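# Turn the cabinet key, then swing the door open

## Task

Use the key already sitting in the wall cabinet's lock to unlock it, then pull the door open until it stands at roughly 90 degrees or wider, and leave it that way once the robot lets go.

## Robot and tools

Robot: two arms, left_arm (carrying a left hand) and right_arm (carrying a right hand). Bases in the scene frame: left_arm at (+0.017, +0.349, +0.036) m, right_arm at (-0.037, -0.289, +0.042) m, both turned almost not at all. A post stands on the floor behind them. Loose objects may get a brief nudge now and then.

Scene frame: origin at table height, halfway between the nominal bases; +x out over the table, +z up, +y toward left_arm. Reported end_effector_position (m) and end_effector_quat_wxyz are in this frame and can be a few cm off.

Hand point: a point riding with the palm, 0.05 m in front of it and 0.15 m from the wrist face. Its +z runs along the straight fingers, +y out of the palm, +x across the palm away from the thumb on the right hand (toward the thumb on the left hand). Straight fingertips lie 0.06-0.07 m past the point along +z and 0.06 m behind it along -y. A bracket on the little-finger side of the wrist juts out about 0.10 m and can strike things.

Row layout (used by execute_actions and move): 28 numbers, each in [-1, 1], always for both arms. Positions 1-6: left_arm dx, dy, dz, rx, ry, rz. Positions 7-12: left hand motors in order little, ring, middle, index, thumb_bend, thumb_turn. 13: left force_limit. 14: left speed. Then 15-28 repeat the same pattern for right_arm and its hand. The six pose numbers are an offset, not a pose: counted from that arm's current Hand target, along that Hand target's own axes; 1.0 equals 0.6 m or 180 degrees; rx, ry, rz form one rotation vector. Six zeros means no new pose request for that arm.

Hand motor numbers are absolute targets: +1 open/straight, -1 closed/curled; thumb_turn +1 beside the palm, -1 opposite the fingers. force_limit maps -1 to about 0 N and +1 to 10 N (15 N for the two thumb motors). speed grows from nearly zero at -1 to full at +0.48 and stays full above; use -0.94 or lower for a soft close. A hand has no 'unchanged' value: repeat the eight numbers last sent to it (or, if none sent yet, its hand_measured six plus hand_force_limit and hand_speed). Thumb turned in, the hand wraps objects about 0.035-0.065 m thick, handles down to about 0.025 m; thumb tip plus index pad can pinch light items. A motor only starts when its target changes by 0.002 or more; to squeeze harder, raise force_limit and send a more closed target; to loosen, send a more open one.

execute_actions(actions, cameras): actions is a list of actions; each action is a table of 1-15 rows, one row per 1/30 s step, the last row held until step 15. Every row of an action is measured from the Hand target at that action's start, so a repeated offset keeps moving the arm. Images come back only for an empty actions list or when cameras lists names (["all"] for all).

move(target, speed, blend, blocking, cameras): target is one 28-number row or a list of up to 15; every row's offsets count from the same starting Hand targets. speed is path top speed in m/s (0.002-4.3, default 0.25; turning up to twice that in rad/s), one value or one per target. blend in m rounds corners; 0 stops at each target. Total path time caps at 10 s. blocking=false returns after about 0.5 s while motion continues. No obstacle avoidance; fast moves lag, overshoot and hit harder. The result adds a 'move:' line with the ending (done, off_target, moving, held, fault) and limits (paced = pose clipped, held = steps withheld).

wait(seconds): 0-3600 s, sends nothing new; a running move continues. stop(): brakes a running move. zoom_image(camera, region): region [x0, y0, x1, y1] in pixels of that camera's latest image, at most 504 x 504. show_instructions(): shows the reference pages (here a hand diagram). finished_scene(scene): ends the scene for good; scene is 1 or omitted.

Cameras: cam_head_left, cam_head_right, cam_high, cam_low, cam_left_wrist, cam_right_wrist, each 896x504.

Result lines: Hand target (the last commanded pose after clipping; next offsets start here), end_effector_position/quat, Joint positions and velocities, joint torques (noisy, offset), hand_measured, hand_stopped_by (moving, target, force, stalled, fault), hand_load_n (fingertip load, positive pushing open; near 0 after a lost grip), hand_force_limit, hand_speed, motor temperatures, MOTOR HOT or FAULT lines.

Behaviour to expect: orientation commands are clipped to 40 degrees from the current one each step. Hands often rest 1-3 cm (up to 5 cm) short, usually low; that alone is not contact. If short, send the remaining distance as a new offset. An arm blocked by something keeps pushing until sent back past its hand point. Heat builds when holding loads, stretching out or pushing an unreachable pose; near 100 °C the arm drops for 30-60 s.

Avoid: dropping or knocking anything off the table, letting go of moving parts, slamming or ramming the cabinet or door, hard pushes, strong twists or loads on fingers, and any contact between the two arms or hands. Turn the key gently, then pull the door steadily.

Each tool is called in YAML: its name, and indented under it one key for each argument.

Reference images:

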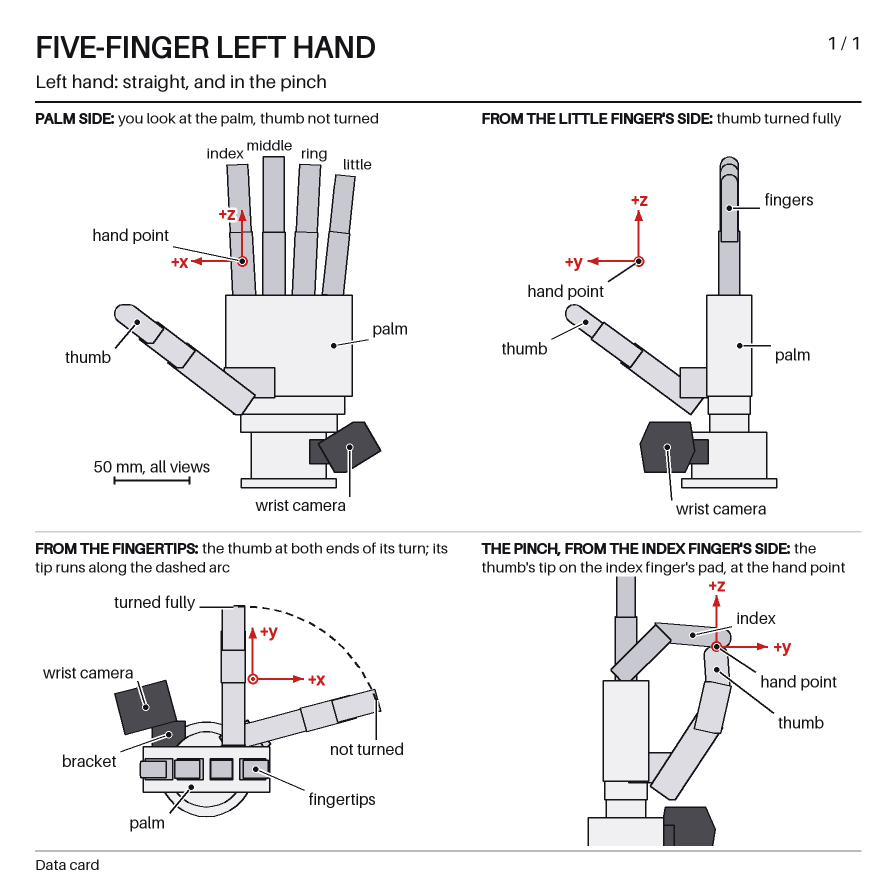

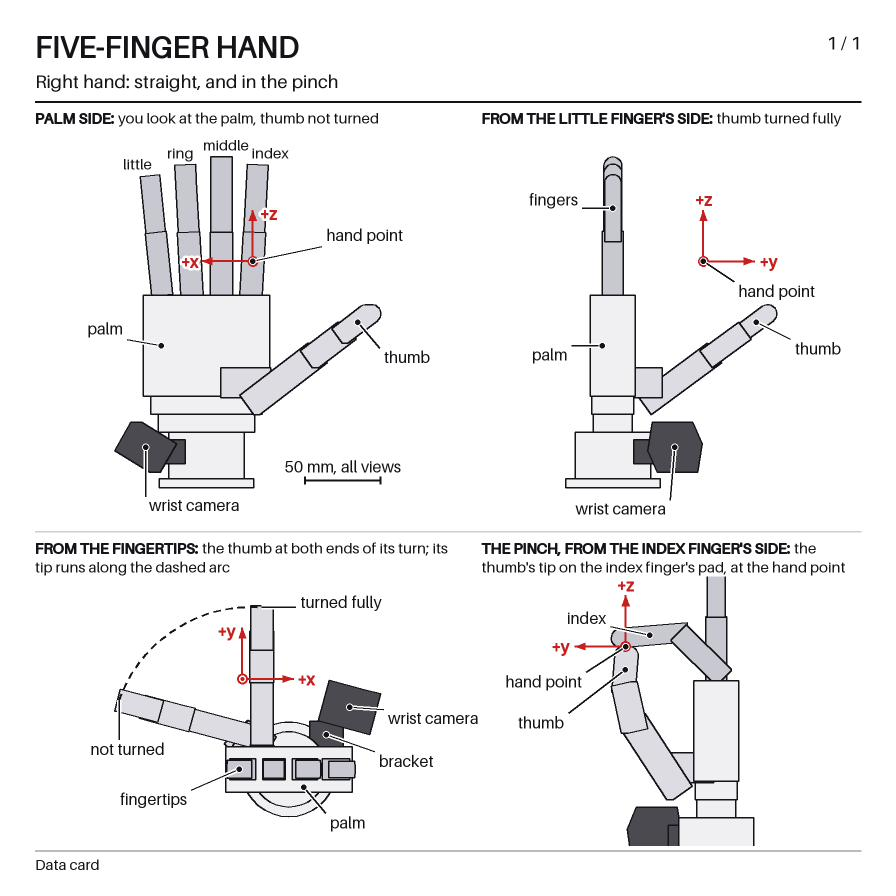

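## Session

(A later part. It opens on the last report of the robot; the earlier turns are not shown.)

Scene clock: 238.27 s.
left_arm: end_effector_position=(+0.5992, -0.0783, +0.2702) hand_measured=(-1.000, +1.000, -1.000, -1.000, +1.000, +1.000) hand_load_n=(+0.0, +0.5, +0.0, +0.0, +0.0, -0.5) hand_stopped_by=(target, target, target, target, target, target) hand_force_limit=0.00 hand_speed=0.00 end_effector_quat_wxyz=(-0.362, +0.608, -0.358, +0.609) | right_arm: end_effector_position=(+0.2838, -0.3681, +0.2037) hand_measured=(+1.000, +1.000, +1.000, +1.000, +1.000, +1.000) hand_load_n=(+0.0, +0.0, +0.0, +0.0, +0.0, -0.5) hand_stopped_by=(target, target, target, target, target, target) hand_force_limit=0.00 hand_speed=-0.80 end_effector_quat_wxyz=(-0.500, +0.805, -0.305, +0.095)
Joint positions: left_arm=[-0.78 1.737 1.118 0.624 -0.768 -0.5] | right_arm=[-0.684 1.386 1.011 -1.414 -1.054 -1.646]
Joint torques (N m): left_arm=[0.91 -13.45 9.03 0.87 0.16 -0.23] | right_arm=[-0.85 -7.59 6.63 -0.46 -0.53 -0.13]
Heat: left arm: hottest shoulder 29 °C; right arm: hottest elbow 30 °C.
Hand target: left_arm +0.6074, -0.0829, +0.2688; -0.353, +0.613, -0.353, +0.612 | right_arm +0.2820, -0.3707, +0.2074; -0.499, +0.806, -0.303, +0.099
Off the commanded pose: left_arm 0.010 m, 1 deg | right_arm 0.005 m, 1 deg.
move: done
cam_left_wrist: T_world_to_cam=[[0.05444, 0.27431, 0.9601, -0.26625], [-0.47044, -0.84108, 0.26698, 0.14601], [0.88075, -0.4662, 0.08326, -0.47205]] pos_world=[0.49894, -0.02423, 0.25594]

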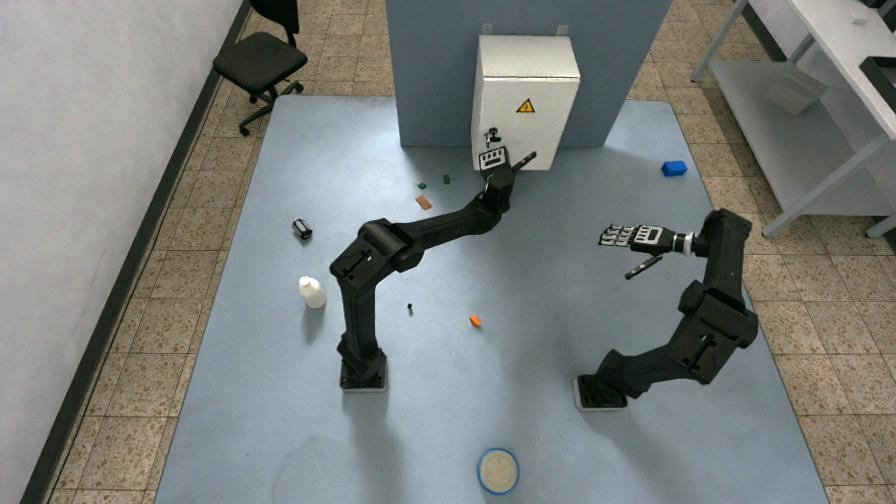

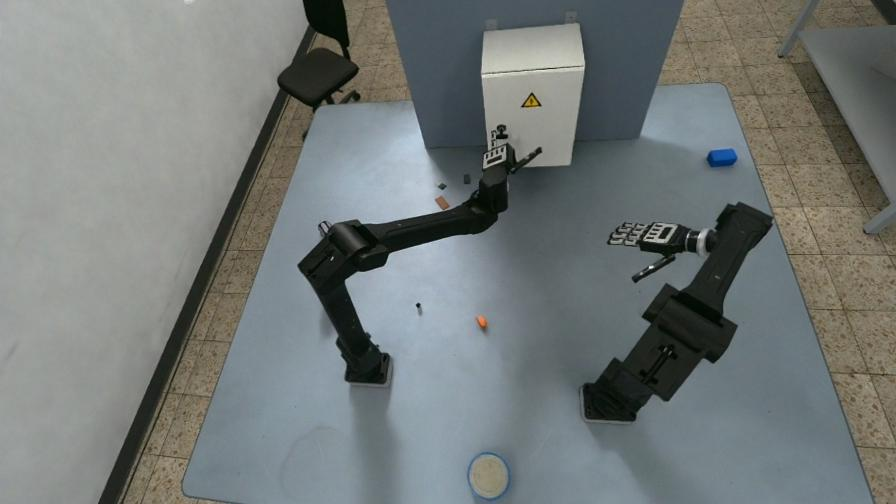

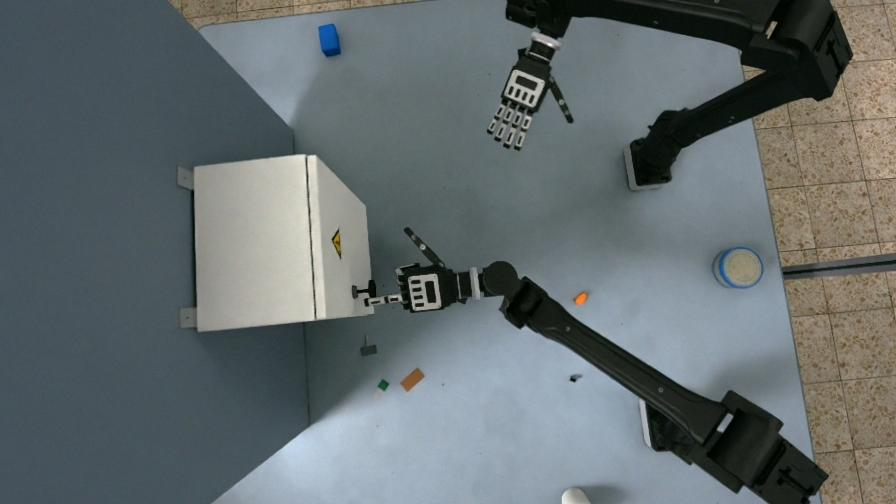

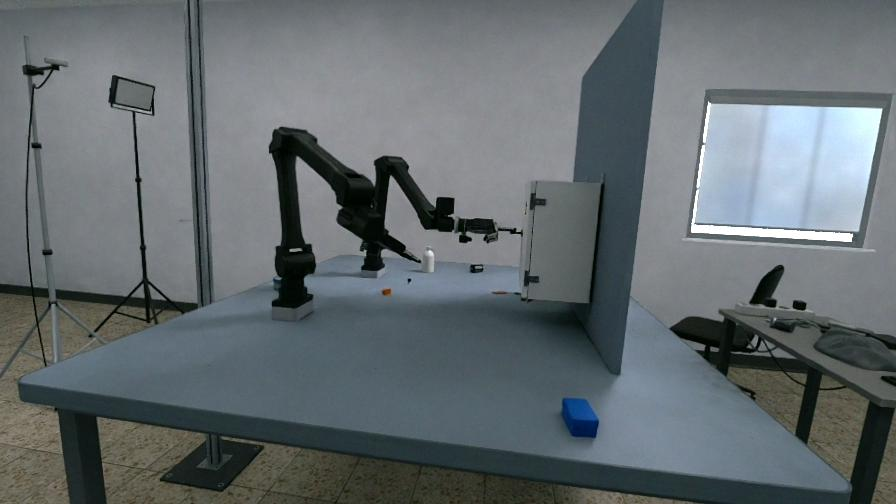

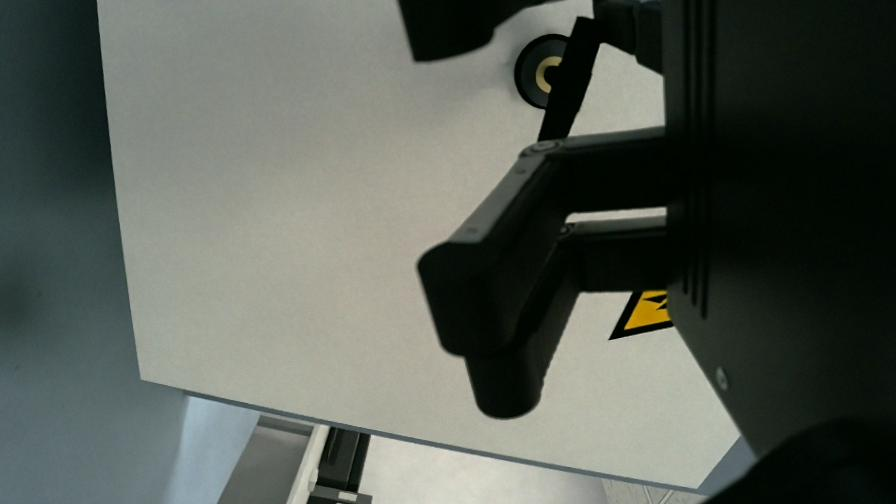

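move:
  target: [-0.0023,0.014,0,0,0,0,-1,1,-1,-1,1,1,0,0,0,0,0,0,0,0,1,1,1,1,1,1,0,-0.8]
  speed: 0.05
  cameras: ["cam_head_left","cam_high","cam_low","cam_left_wrist"]

zoom_image:
  camera: "cam_head_left"
  region: [450, 90, 550, 190]

zoom_image:
  camera: "cam_low"
  region: [460, 200, 550, 270]

zoom_image:
  camera: "cam_left_wrist"
  region: [400, 0, 700, 160]

Scene clock: 246.87 s.
left_arm: end_effector_position=(+0.5992, -0.0783, +0.2703) hand_measured=(-1.000, +1.000, -1.000, -1.000, +1.000, +1.000) hand_load_n=(+0.0, +0.5, +0.0, +0.0, +0.0, -0.5) hand_stopped_by=(target, target, target, target, target, target) hand_force_limit=0.00 hand_speed=0.00 end_effector_quat_wxyz=(-0.361, +0.609, -0.357, +0.609) | right_arm: end_effector_position=(+0.2838, -0.3681, +0.2037) hand_measured=(+1.000, +1.000, +1.000, +1.000, +1.000, +1.000) hand_load_n=(+0.0, +0.0, +0.0, +0.0, +0.0, +0.0) hand_stopped_by=(target, target, target, target, target, target) hand_force_limit=0.00 hand_speed=-0.80 end_effector_quat_wxyz=(-0.500, +0.805, -0.305, +0.095)
Joint positions: left_arm=[-0.78 1.737 1.118 0.624 -0.768 -0.501] | right_arm=[-0.684 1.386 1.011 -1.414 -1.054 -1.646]
Joint torques (N m): left_arm=[0.56 -12.28 8.88 1.47 0.04 -0.24] | right_arm=[-0.73 -8.12 6.48 -0.55 -0.53 -0.09]
Heat: left arm: hottest shoulder 29 °C; right arm: hottest elbow 30 °C.
Hand target: left_arm +0.6074, -0.0860, +0.2608; -0.353, +0.613, -0.353, +0.612 | right_arm +0.2820, -0.3707, +0.2074; -0.499, +0.806, -0.303, +0.099
Off the commanded pose: left_arm 0.015 m, 1 deg | right_arm 0.005 m, 1 deg.
move: off_target (left_arm)
cam_left_wrist: T_world_to_cam=[[0.05434, 0.27574, 0.95969, -0.26607], [-0.47049, -0.84066, 0.26818, 0.14574], [0.88073, -0.46611, 0.08405, -0.47224]] pos_world=[0.49894, -0.02423, 0.25595]

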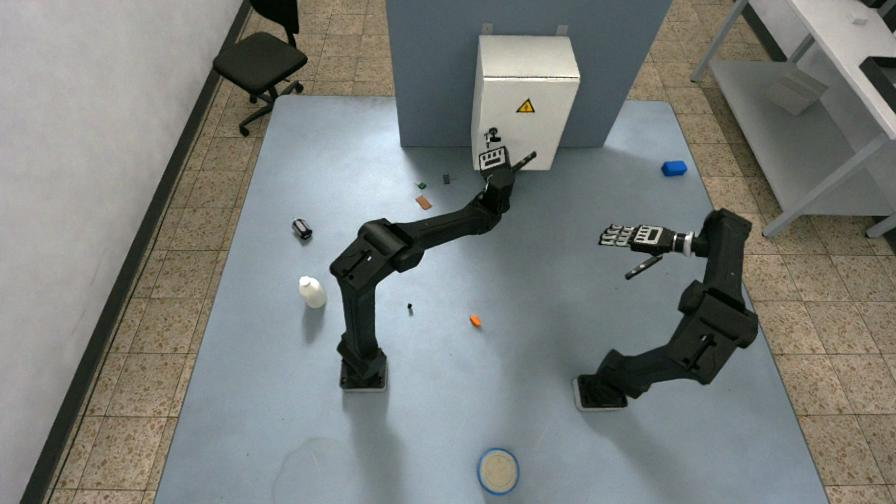

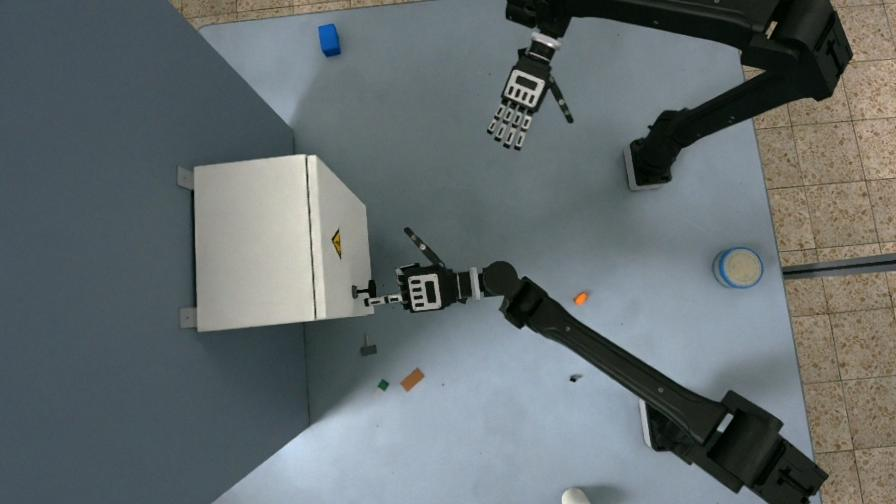

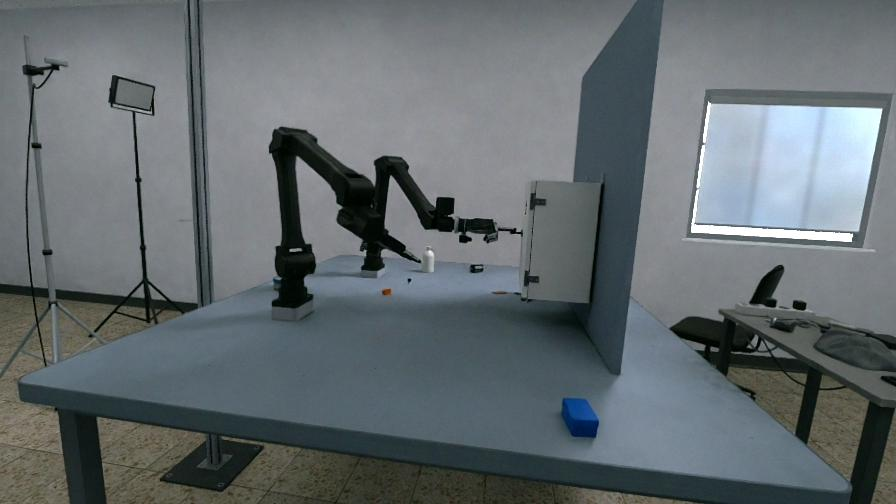

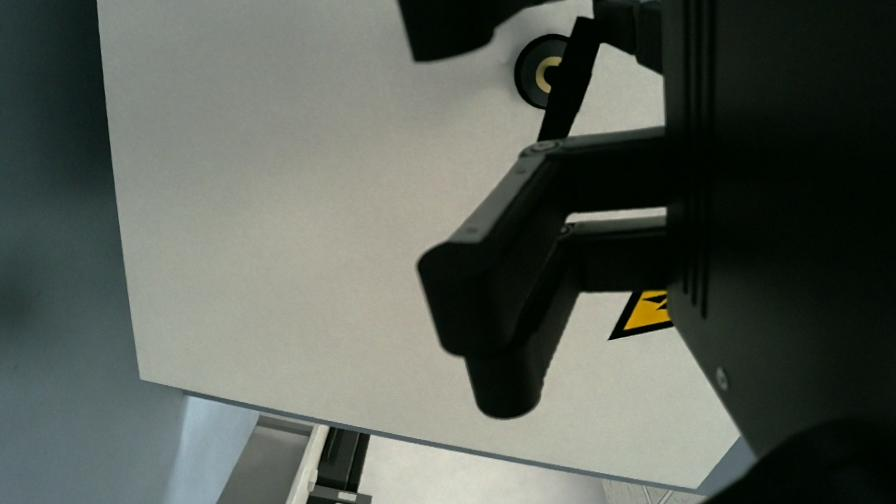

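Scaled by 5.040 from the camera's image (finer frame: 1280x720).

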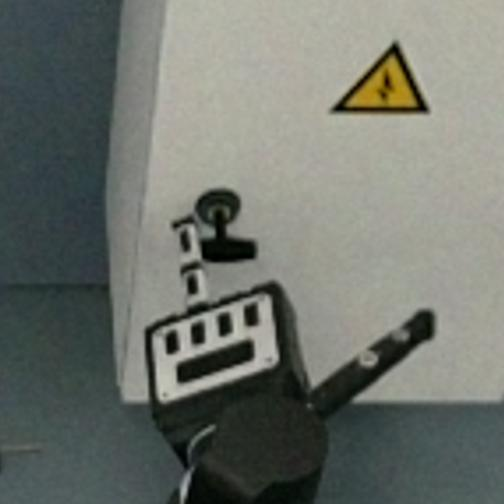

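Scaled by 5.600 from the camera's image (finer frame: 1280x720).

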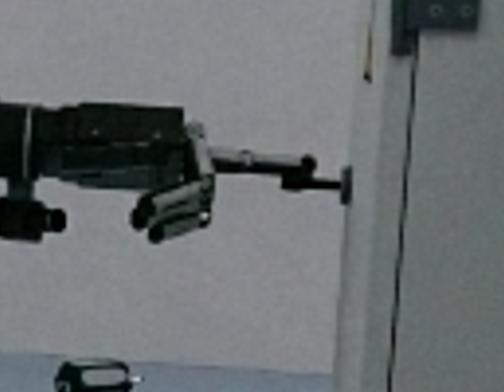

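Scaled by 1.680 from the camera's image (finer frame: 1280x720).

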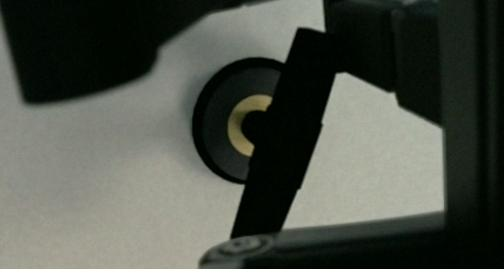

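move:
  target: [-0.0023,0.018,0,0,0,0,-1,1,-1,-1,1,1,0,0,0,0,0,0,0,0,1,1,1,1,1,1,0,-0.8]
  speed: 0.05
  cameras: ["cam_head_left","cam_high","cam_low","cam_left_wrist"]

zoom_image:
  camera: "cam_head_left"
  region: [450, 90, 550, 190]

zoom_image:
  camera: "cam_low"
  region: [460, 200, 550, 270]

zoom_image:
  camera: "cam_left_wrist"
  region: [400, 0, 700, 160]

Scene clock: 250.63 s.
left_arm: end_effector_position=(+0.6007, -0.0783, +0.2702) hand_measured=(-1.000, +1.000, -1.000, -1.000, +1.000, +1.000) hand_load_n=(+0.0, +0.0, +0.0, +0.0, +0.0, -0.5) hand_stopped_by=(target, target, target, target, target, target) hand_force_limit=0.00 hand_speed=0.00 end_effector_quat_wxyz=(-0.361, +0.609, -0.350, +0.613) | right_arm: end_effector_position=(+0.2838, -0.3681, +0.2037) hand_measured=(+1.000, +1.000, +1.000, +1.000, +1.000, +1.000) hand_load_n=(+0.0, +0.0, +0.0, -0.5, -0.5, -0.5) hand_stopped_by=(target, target, target, target, target, target) hand_force_limit=0.00 hand_speed=-0.80 end_effector_quat_wxyz=(-0.500, +0.805, -0.305, +0.095)
Joint positions: left_arm=[-0.78 1.745 1.118 0.646 -0.774 -0.503] | right_arm=[-0.684 1.386 1.011 -1.414 -1.054 -1.646]
Joint torques (N m): left_arm=[0.15 -11.4 8.7 1.5 0.05 -0.23] | right_arm=[-0.79 -8.29 6.67 -0.5 -0.5 -0.1]
Heat: left arm: hottest shoulder 29 °C; right arm: hottest elbow 30 °C.
Hand target: left_arm +0.6074, -0.0902, +0.2508; -0.353, +0.613, -0.353, +0.612 | right_arm +0.2820, -0.3707, +0.2074; -0.499, +0.806, -0.303, +0.099
Off the commanded pose: left_arm 0.024 m, 1 deg | right_arm 0.005 m, 1 deg.
move: off_target (left_arm)
cam_left_wrist: T_world_to_cam=[[0.04333, 0.28653, 0.95709, -0.25789], [-0.46793, -0.8406, 0.27284, 0.14363], [0.8827, -0.45967, 0.09765, -0.47784]] pos_world=[0.50017, -0.02503, 0.2543]

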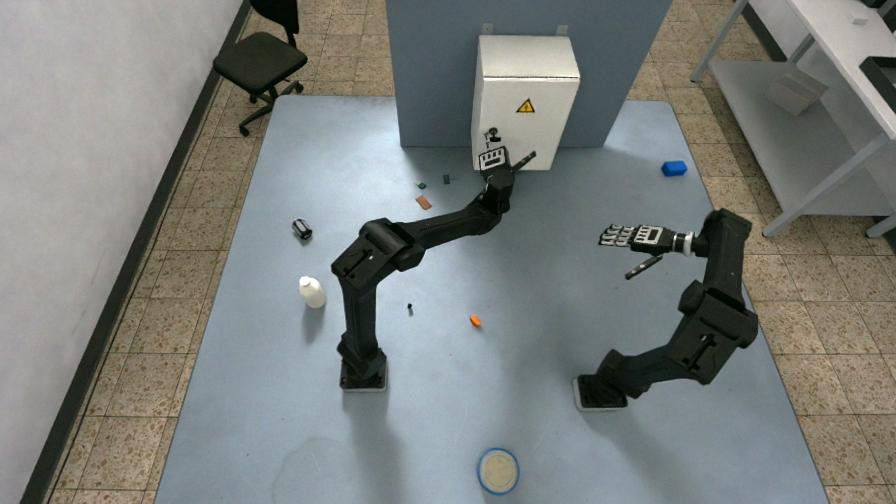

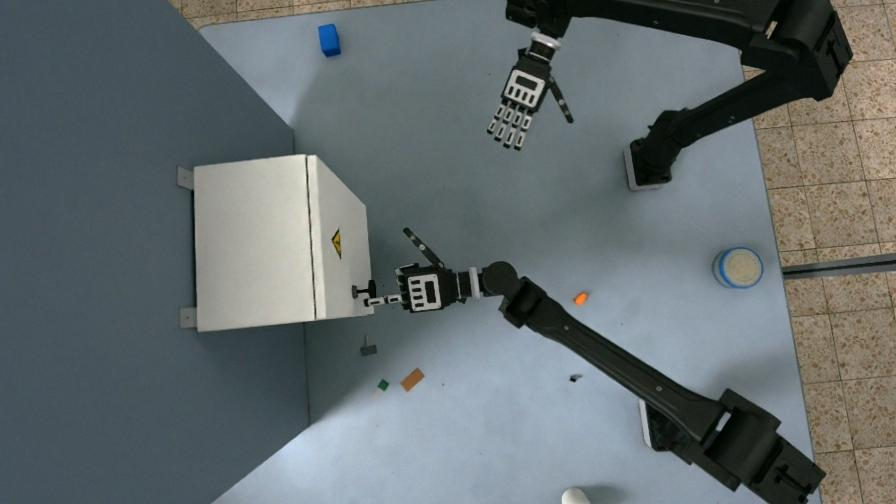

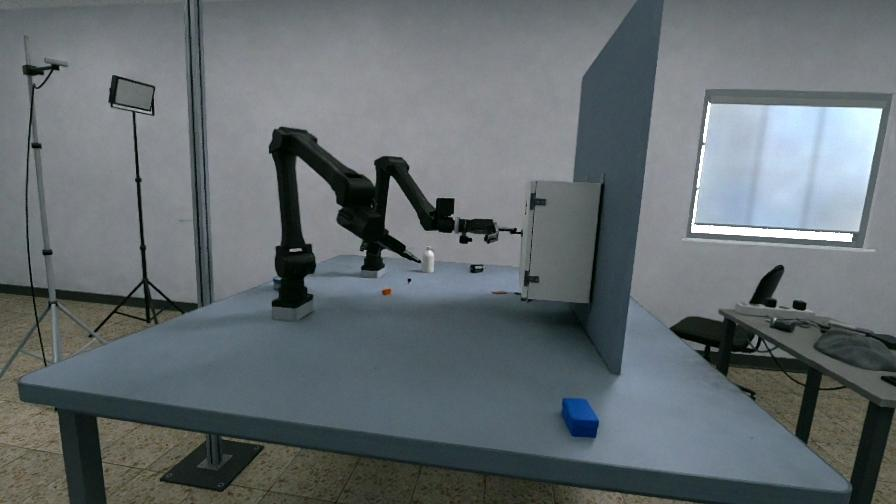

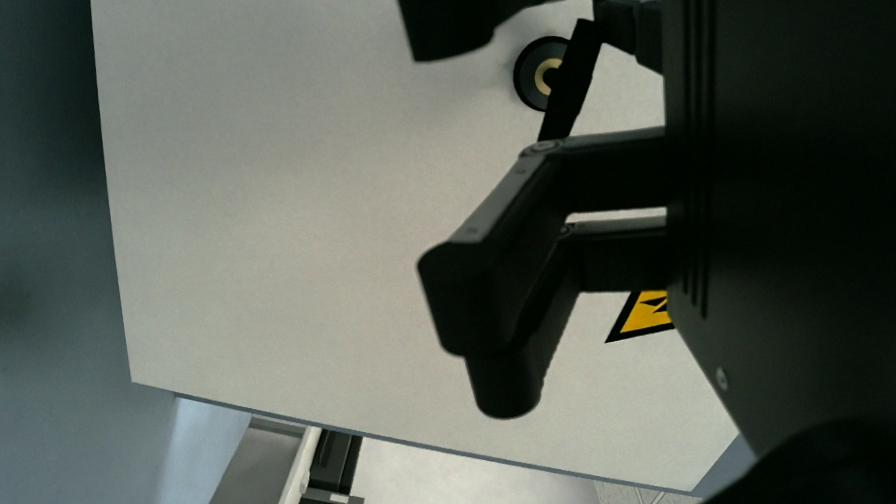

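Scaled by 5.040 from the camera's image (finer frame: 1280x720).

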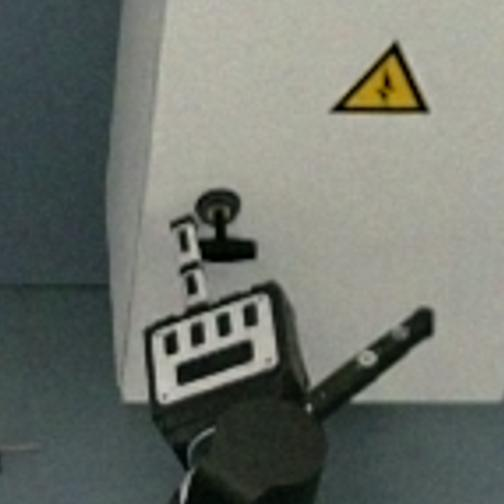

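Scaled by 5.600 from the camera's image (finer frame: 1280x720).

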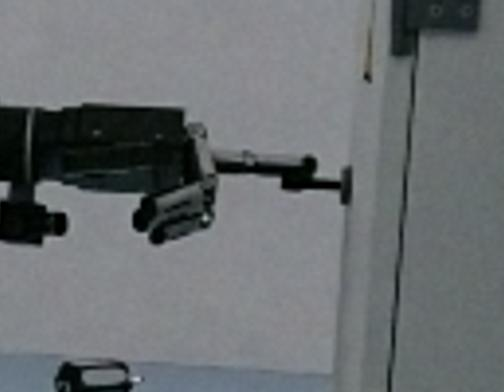

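Scaled by 1.680 from the camera's image (finer frame: 1280x720).

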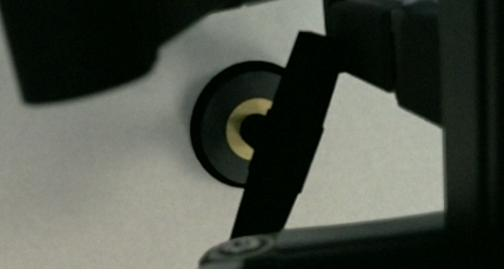

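move:
  target: [0.0,0.02,0,0,0,0,-1,1,-1,-1,1,1,0,0,0,0,0,0,0,0,1,1,1,1,1,1,0,-0.8]
  speed: 0.05
  cameras: ["cam_head_left","cam_high","cam_low","cam_left_wrist"]

zoom_image:
  camera: "cam_head_left"
  region: [450, 90, 550, 190]

zoom_image:
  camera: "cam_low"
  region: [460, 200, 550, 270]

zoom_image:
  camera: "cam_left_wrist"
  region: [400, 0, 700, 160]

Scene clock: 257.70 s.
left_arm: end_effector_position=(+0.6033, -0.0782, +0.2691) hand_measured=(-1.000, +1.000, -1.000, -1.000, +1.000, +1.000) hand_load_n=(+0.0, +0.5, +0.5, +0.0, +0.0, +0.0) hand_stopped_by=(target, target, target, target, target, target) hand_force_limit=0.00 hand_speed=0.00 end_effector_quat_wxyz=(-0.363, +0.609, -0.341, +0.617) | right_arm: end_effector_position=(+0.2838, -0.3681, +0.2037) hand_measured=(+1.000, +1.000, +1.000, +1.000, +1.000, +1.000) hand_load_n=(+0.0, +0.0, +0.0, -0.5, +0.0, +0.0) hand_stopped_by=(target, target, target, target, target, target) hand_force_limit=0.00 hand_speed=-0.80 end_effector_quat_wxyz=(-0.500, +0.805, -0.305, +0.095)
Joint positions: left_arm=[-0.78 1.759 1.12 0.675 -0.785 -0.503] | right_arm=[-0.684 1.386 1.011 -1.414 -1.054 -1.646]
Joint torques (N m): left_arm=[-0.5 -10.81 8.61 1.22 0.15 -0.22] | right_arm=[-0.56 -8.35 6.58 -0.49 -0.54 -0.06]
Heat: left arm: hottest shoulder 29 °C; right arm: hottest elbow 30 °C.
Hand target: left_arm +0.6074, -0.0962, +0.2403; -0.353, +0.613, -0.354, +0.612 | right_arm +0.2820, -0.3707, +0.2074; -0.499, +0.806, -0.303, +0.099
Off the commanded pose: left_arm 0.034 m, 2 deg | right_arm 0.005 m, 1 deg.
move: off_target (left_arm)
cam_left_wrist: T_world_to_cam=[[0.02847, 0.29859, 0.95396, -0.2462], [-0.46231, -0.84221, 0.27741, 0.14057], [0.88626, -0.44892, 0.11406, -0.48566]] pos_world=[0.50242, -0.02612, 0.25126]

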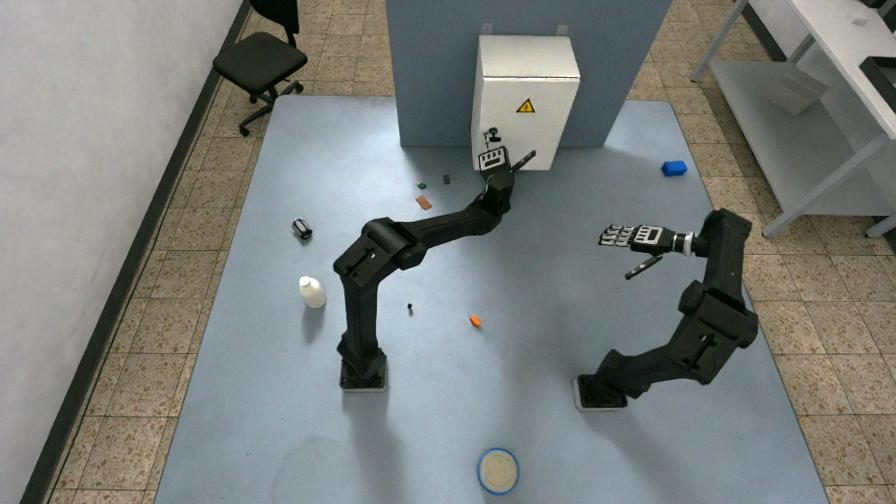

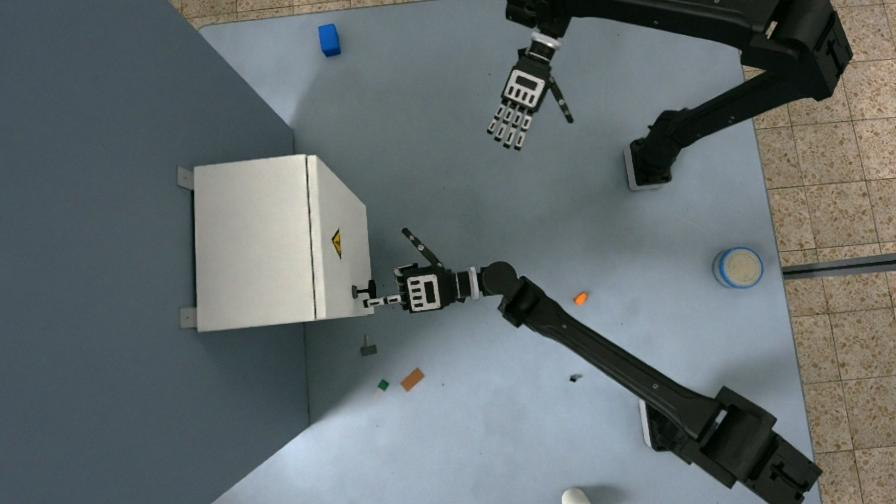

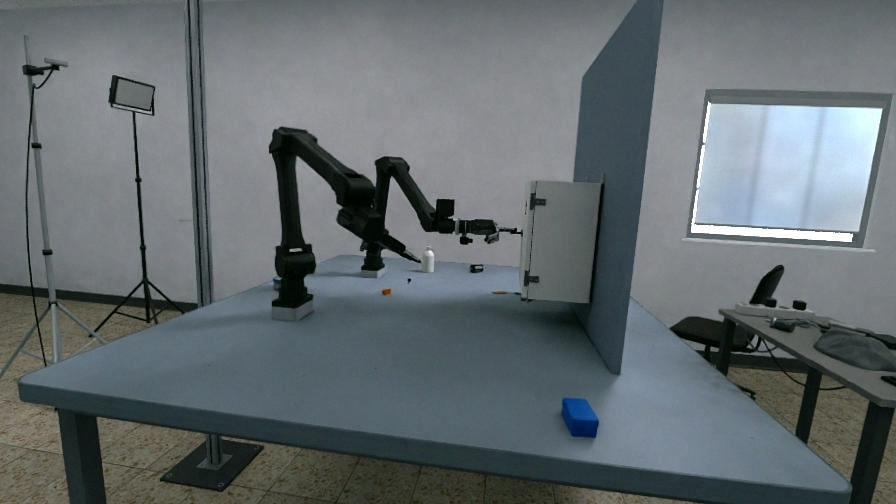

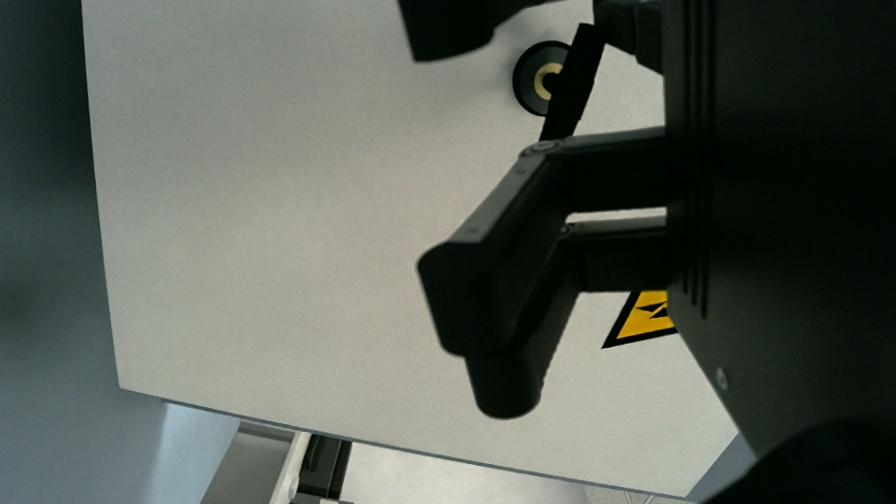

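Scaled by 5.040 from the camera's image (finer frame: 1280x720).

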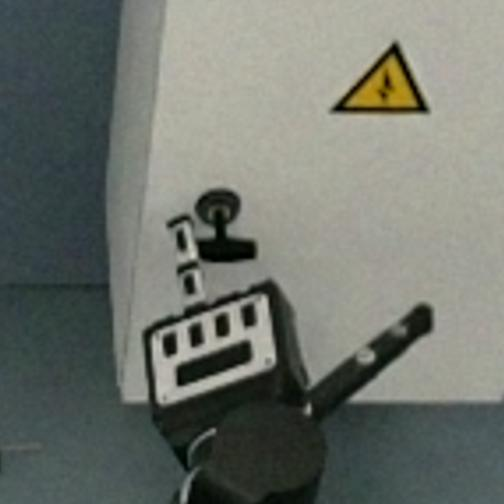

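Scaled by 5.600 from the camera's image (finer frame: 1280x720).

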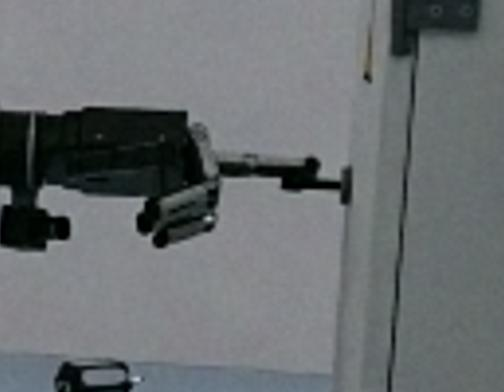

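Scaled by 1.680 from the camera's image (finer frame: 1280x720).

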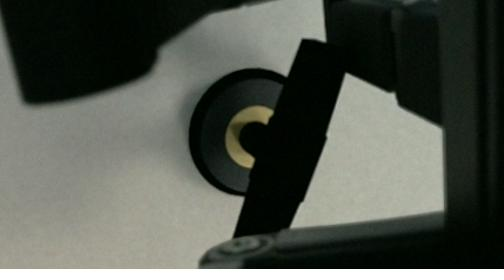

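move:
  target:
    - [0.0203,-0.0787,0,0,0,0,-1,1,-1,-1,1,1,0,0,0,0,0,0,0,0,1,1,1,1,1,1,0,-0.8]
    - [0.0203,-0.0787,-0.0873,0,0,0,-1,1,-1,-1,1,1,0,0,0,0,0,0,0,0,1,1,1,1,1,1,0,-0.8]
    - [-0.0322,-0.045,-0.0757,0,0,0.1667,-1,-1,1,-1,1,1,0,0,0,0,0,0,0,0,1,1,1,1,1,1,0,-0.8]
  speed: 0.12
  blend: [0.0,0.01,0.0]
  cameras: ["cam_head_left","cam_head_right","cam_high","cam_low","cam_left_wrist"]

zoom_image:
  camera: "cam_head_left"
  region: [450, 90, 550, 190]

zoom_image:
  camera: "cam_high"
  region: [330, 240, 450, 340]

zoom_image:
  camera: "cam_low"
  region: [460, 200, 550, 270]

Scene clock: 279.17 s.
left_arm: end_effector_position=(+0.5603, -0.0594, +0.2547) hand_measured=(-1.000, -1.000, +1.000, -1.000, +1.000, +1.000) hand_load_n=(+0.0, +0.0, +0.0, +0.0, +0.0, -0.5) hand_stopped_by=(target, target, target, target, target, target) hand_force_limit=0.00 hand_speed=0.00 end_effector_quat_wxyz=(+0.498, -0.502, +0.505, -0.496) | right_arm: end_effector_position=(+0.2838, -0.3681, +0.2037) hand_measured=(+1.000, +1.000, +1.000, +1.000, +1.000, +1.000) hand_load_n=(+0.0, -0.5, +0.0, +0.0, +0.0, +0.0) hand_stopped_by=(target, target, target, target, target, target) hand_force_limit=0.00 hand_speed=-0.80 end_effector_quat_wxyz=(-0.500, +0.805, -0.305, +0.095)
Joint positions: left_arm=[-0.838 1.669 1.062 0.587 -0.822 -0.009] | right_arm=[-0.684 1.386 1.011 -1.414 -1.054 -1.646]
Joint torques (N m): left_arm=[-0.21 -12.57 8.12 1.99 -0.16 0.12] | right_arm=[-0.03 -8.12 6.54 -0.54 -0.52 -0.09]
Heat: left arm: hottest shoulder 29 °C; right arm: hottest elbow 30 °C.
Hand target: left_arm +0.5620, -0.0658, +0.2539; +0.500, -0.500, +0.500, -0.500 | right_arm +0.2820, -0.3707, +0.2074; -0.499, +0.806, -0.303, +0.099
Off the commanded pose: left_arm 0.007 m, 1 deg | right_arm 0.005 m, 1 deg.
move: done
cam_left_wrist: T_world_to_cam=[[0.07128, -0.22798, 0.97105, -0.29653], [-0.47594, -0.86333, -0.16775, 0.26017], [0.87658, -0.4502, -0.17004, -0.35984]] pos_world=[0.46039, -0.00499, 0.27041]

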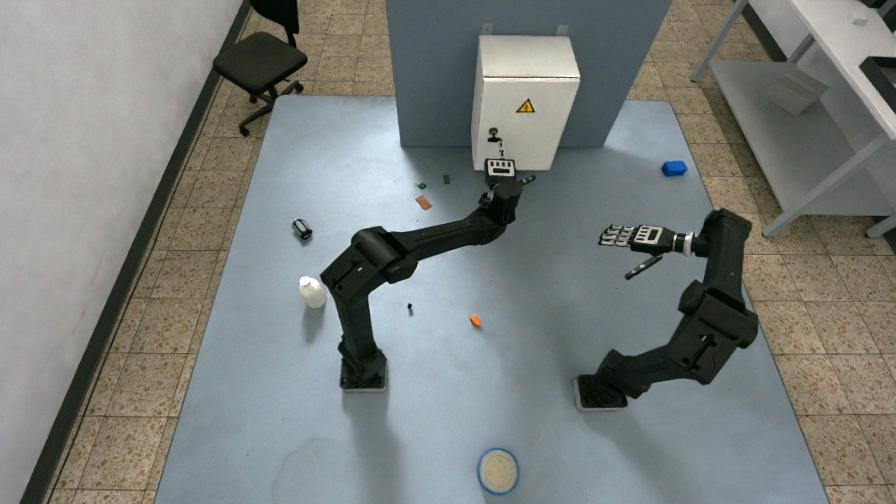

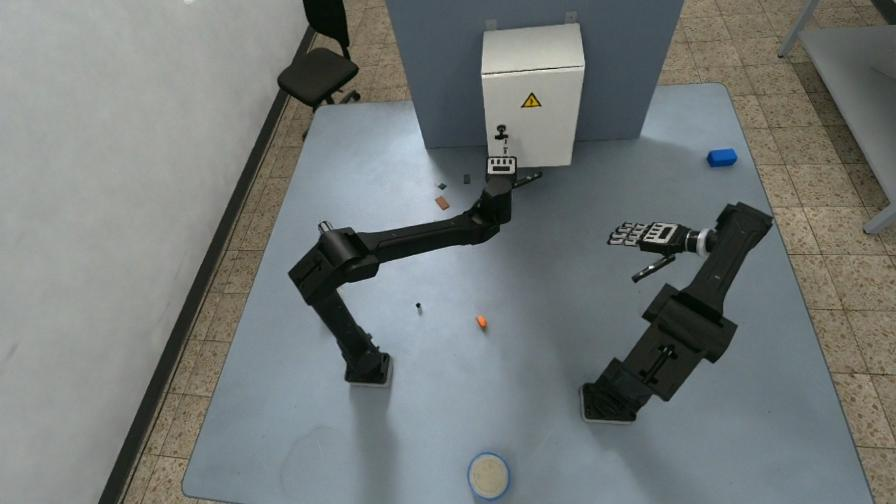

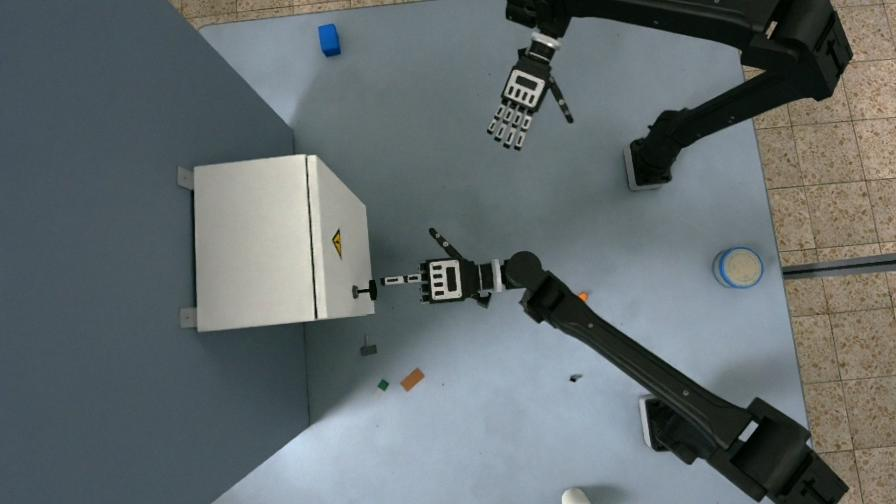

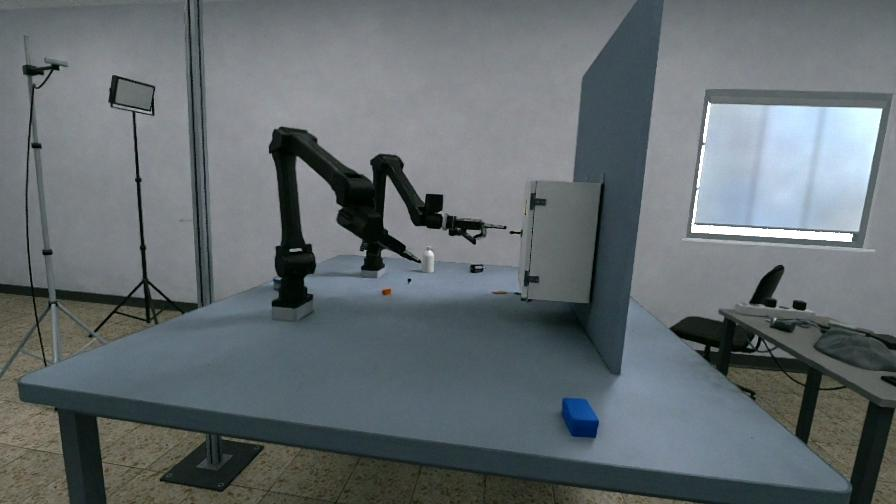

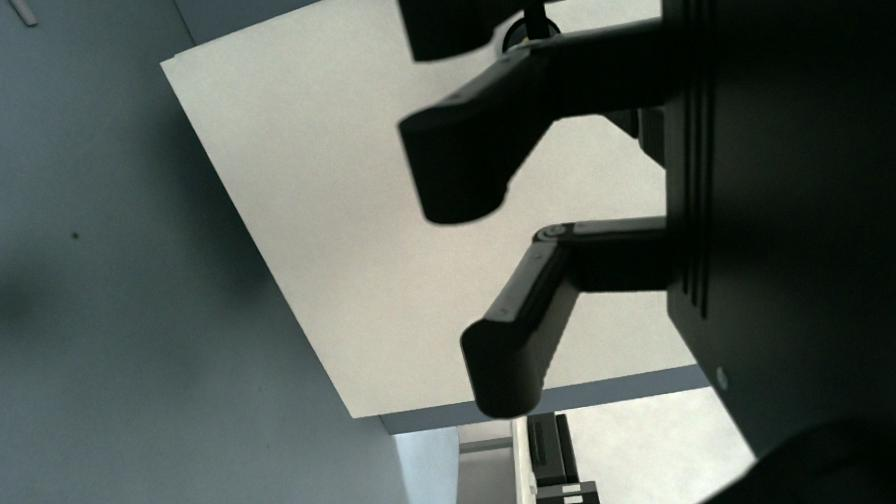

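Scaled by 5.040 from the camera's image (finer frame: 1280x720).

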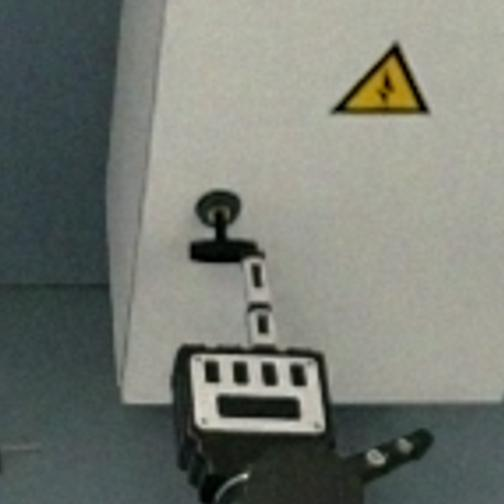

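Scaled by 4.200 from the camera's image (finer frame: 1280x720).

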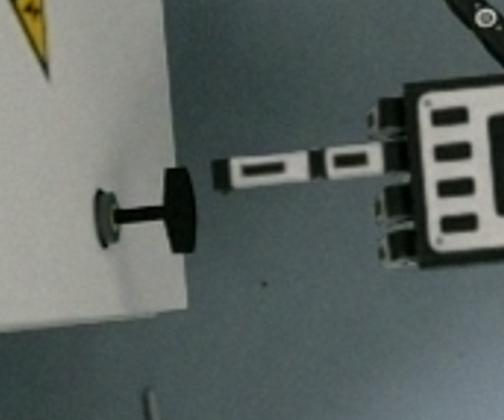

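Scaled by 5.600 from the camera's image (finer frame: 1280x720).

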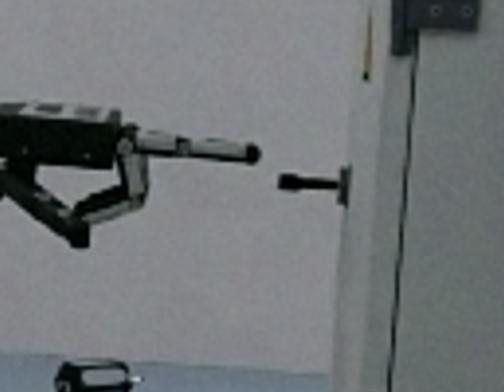

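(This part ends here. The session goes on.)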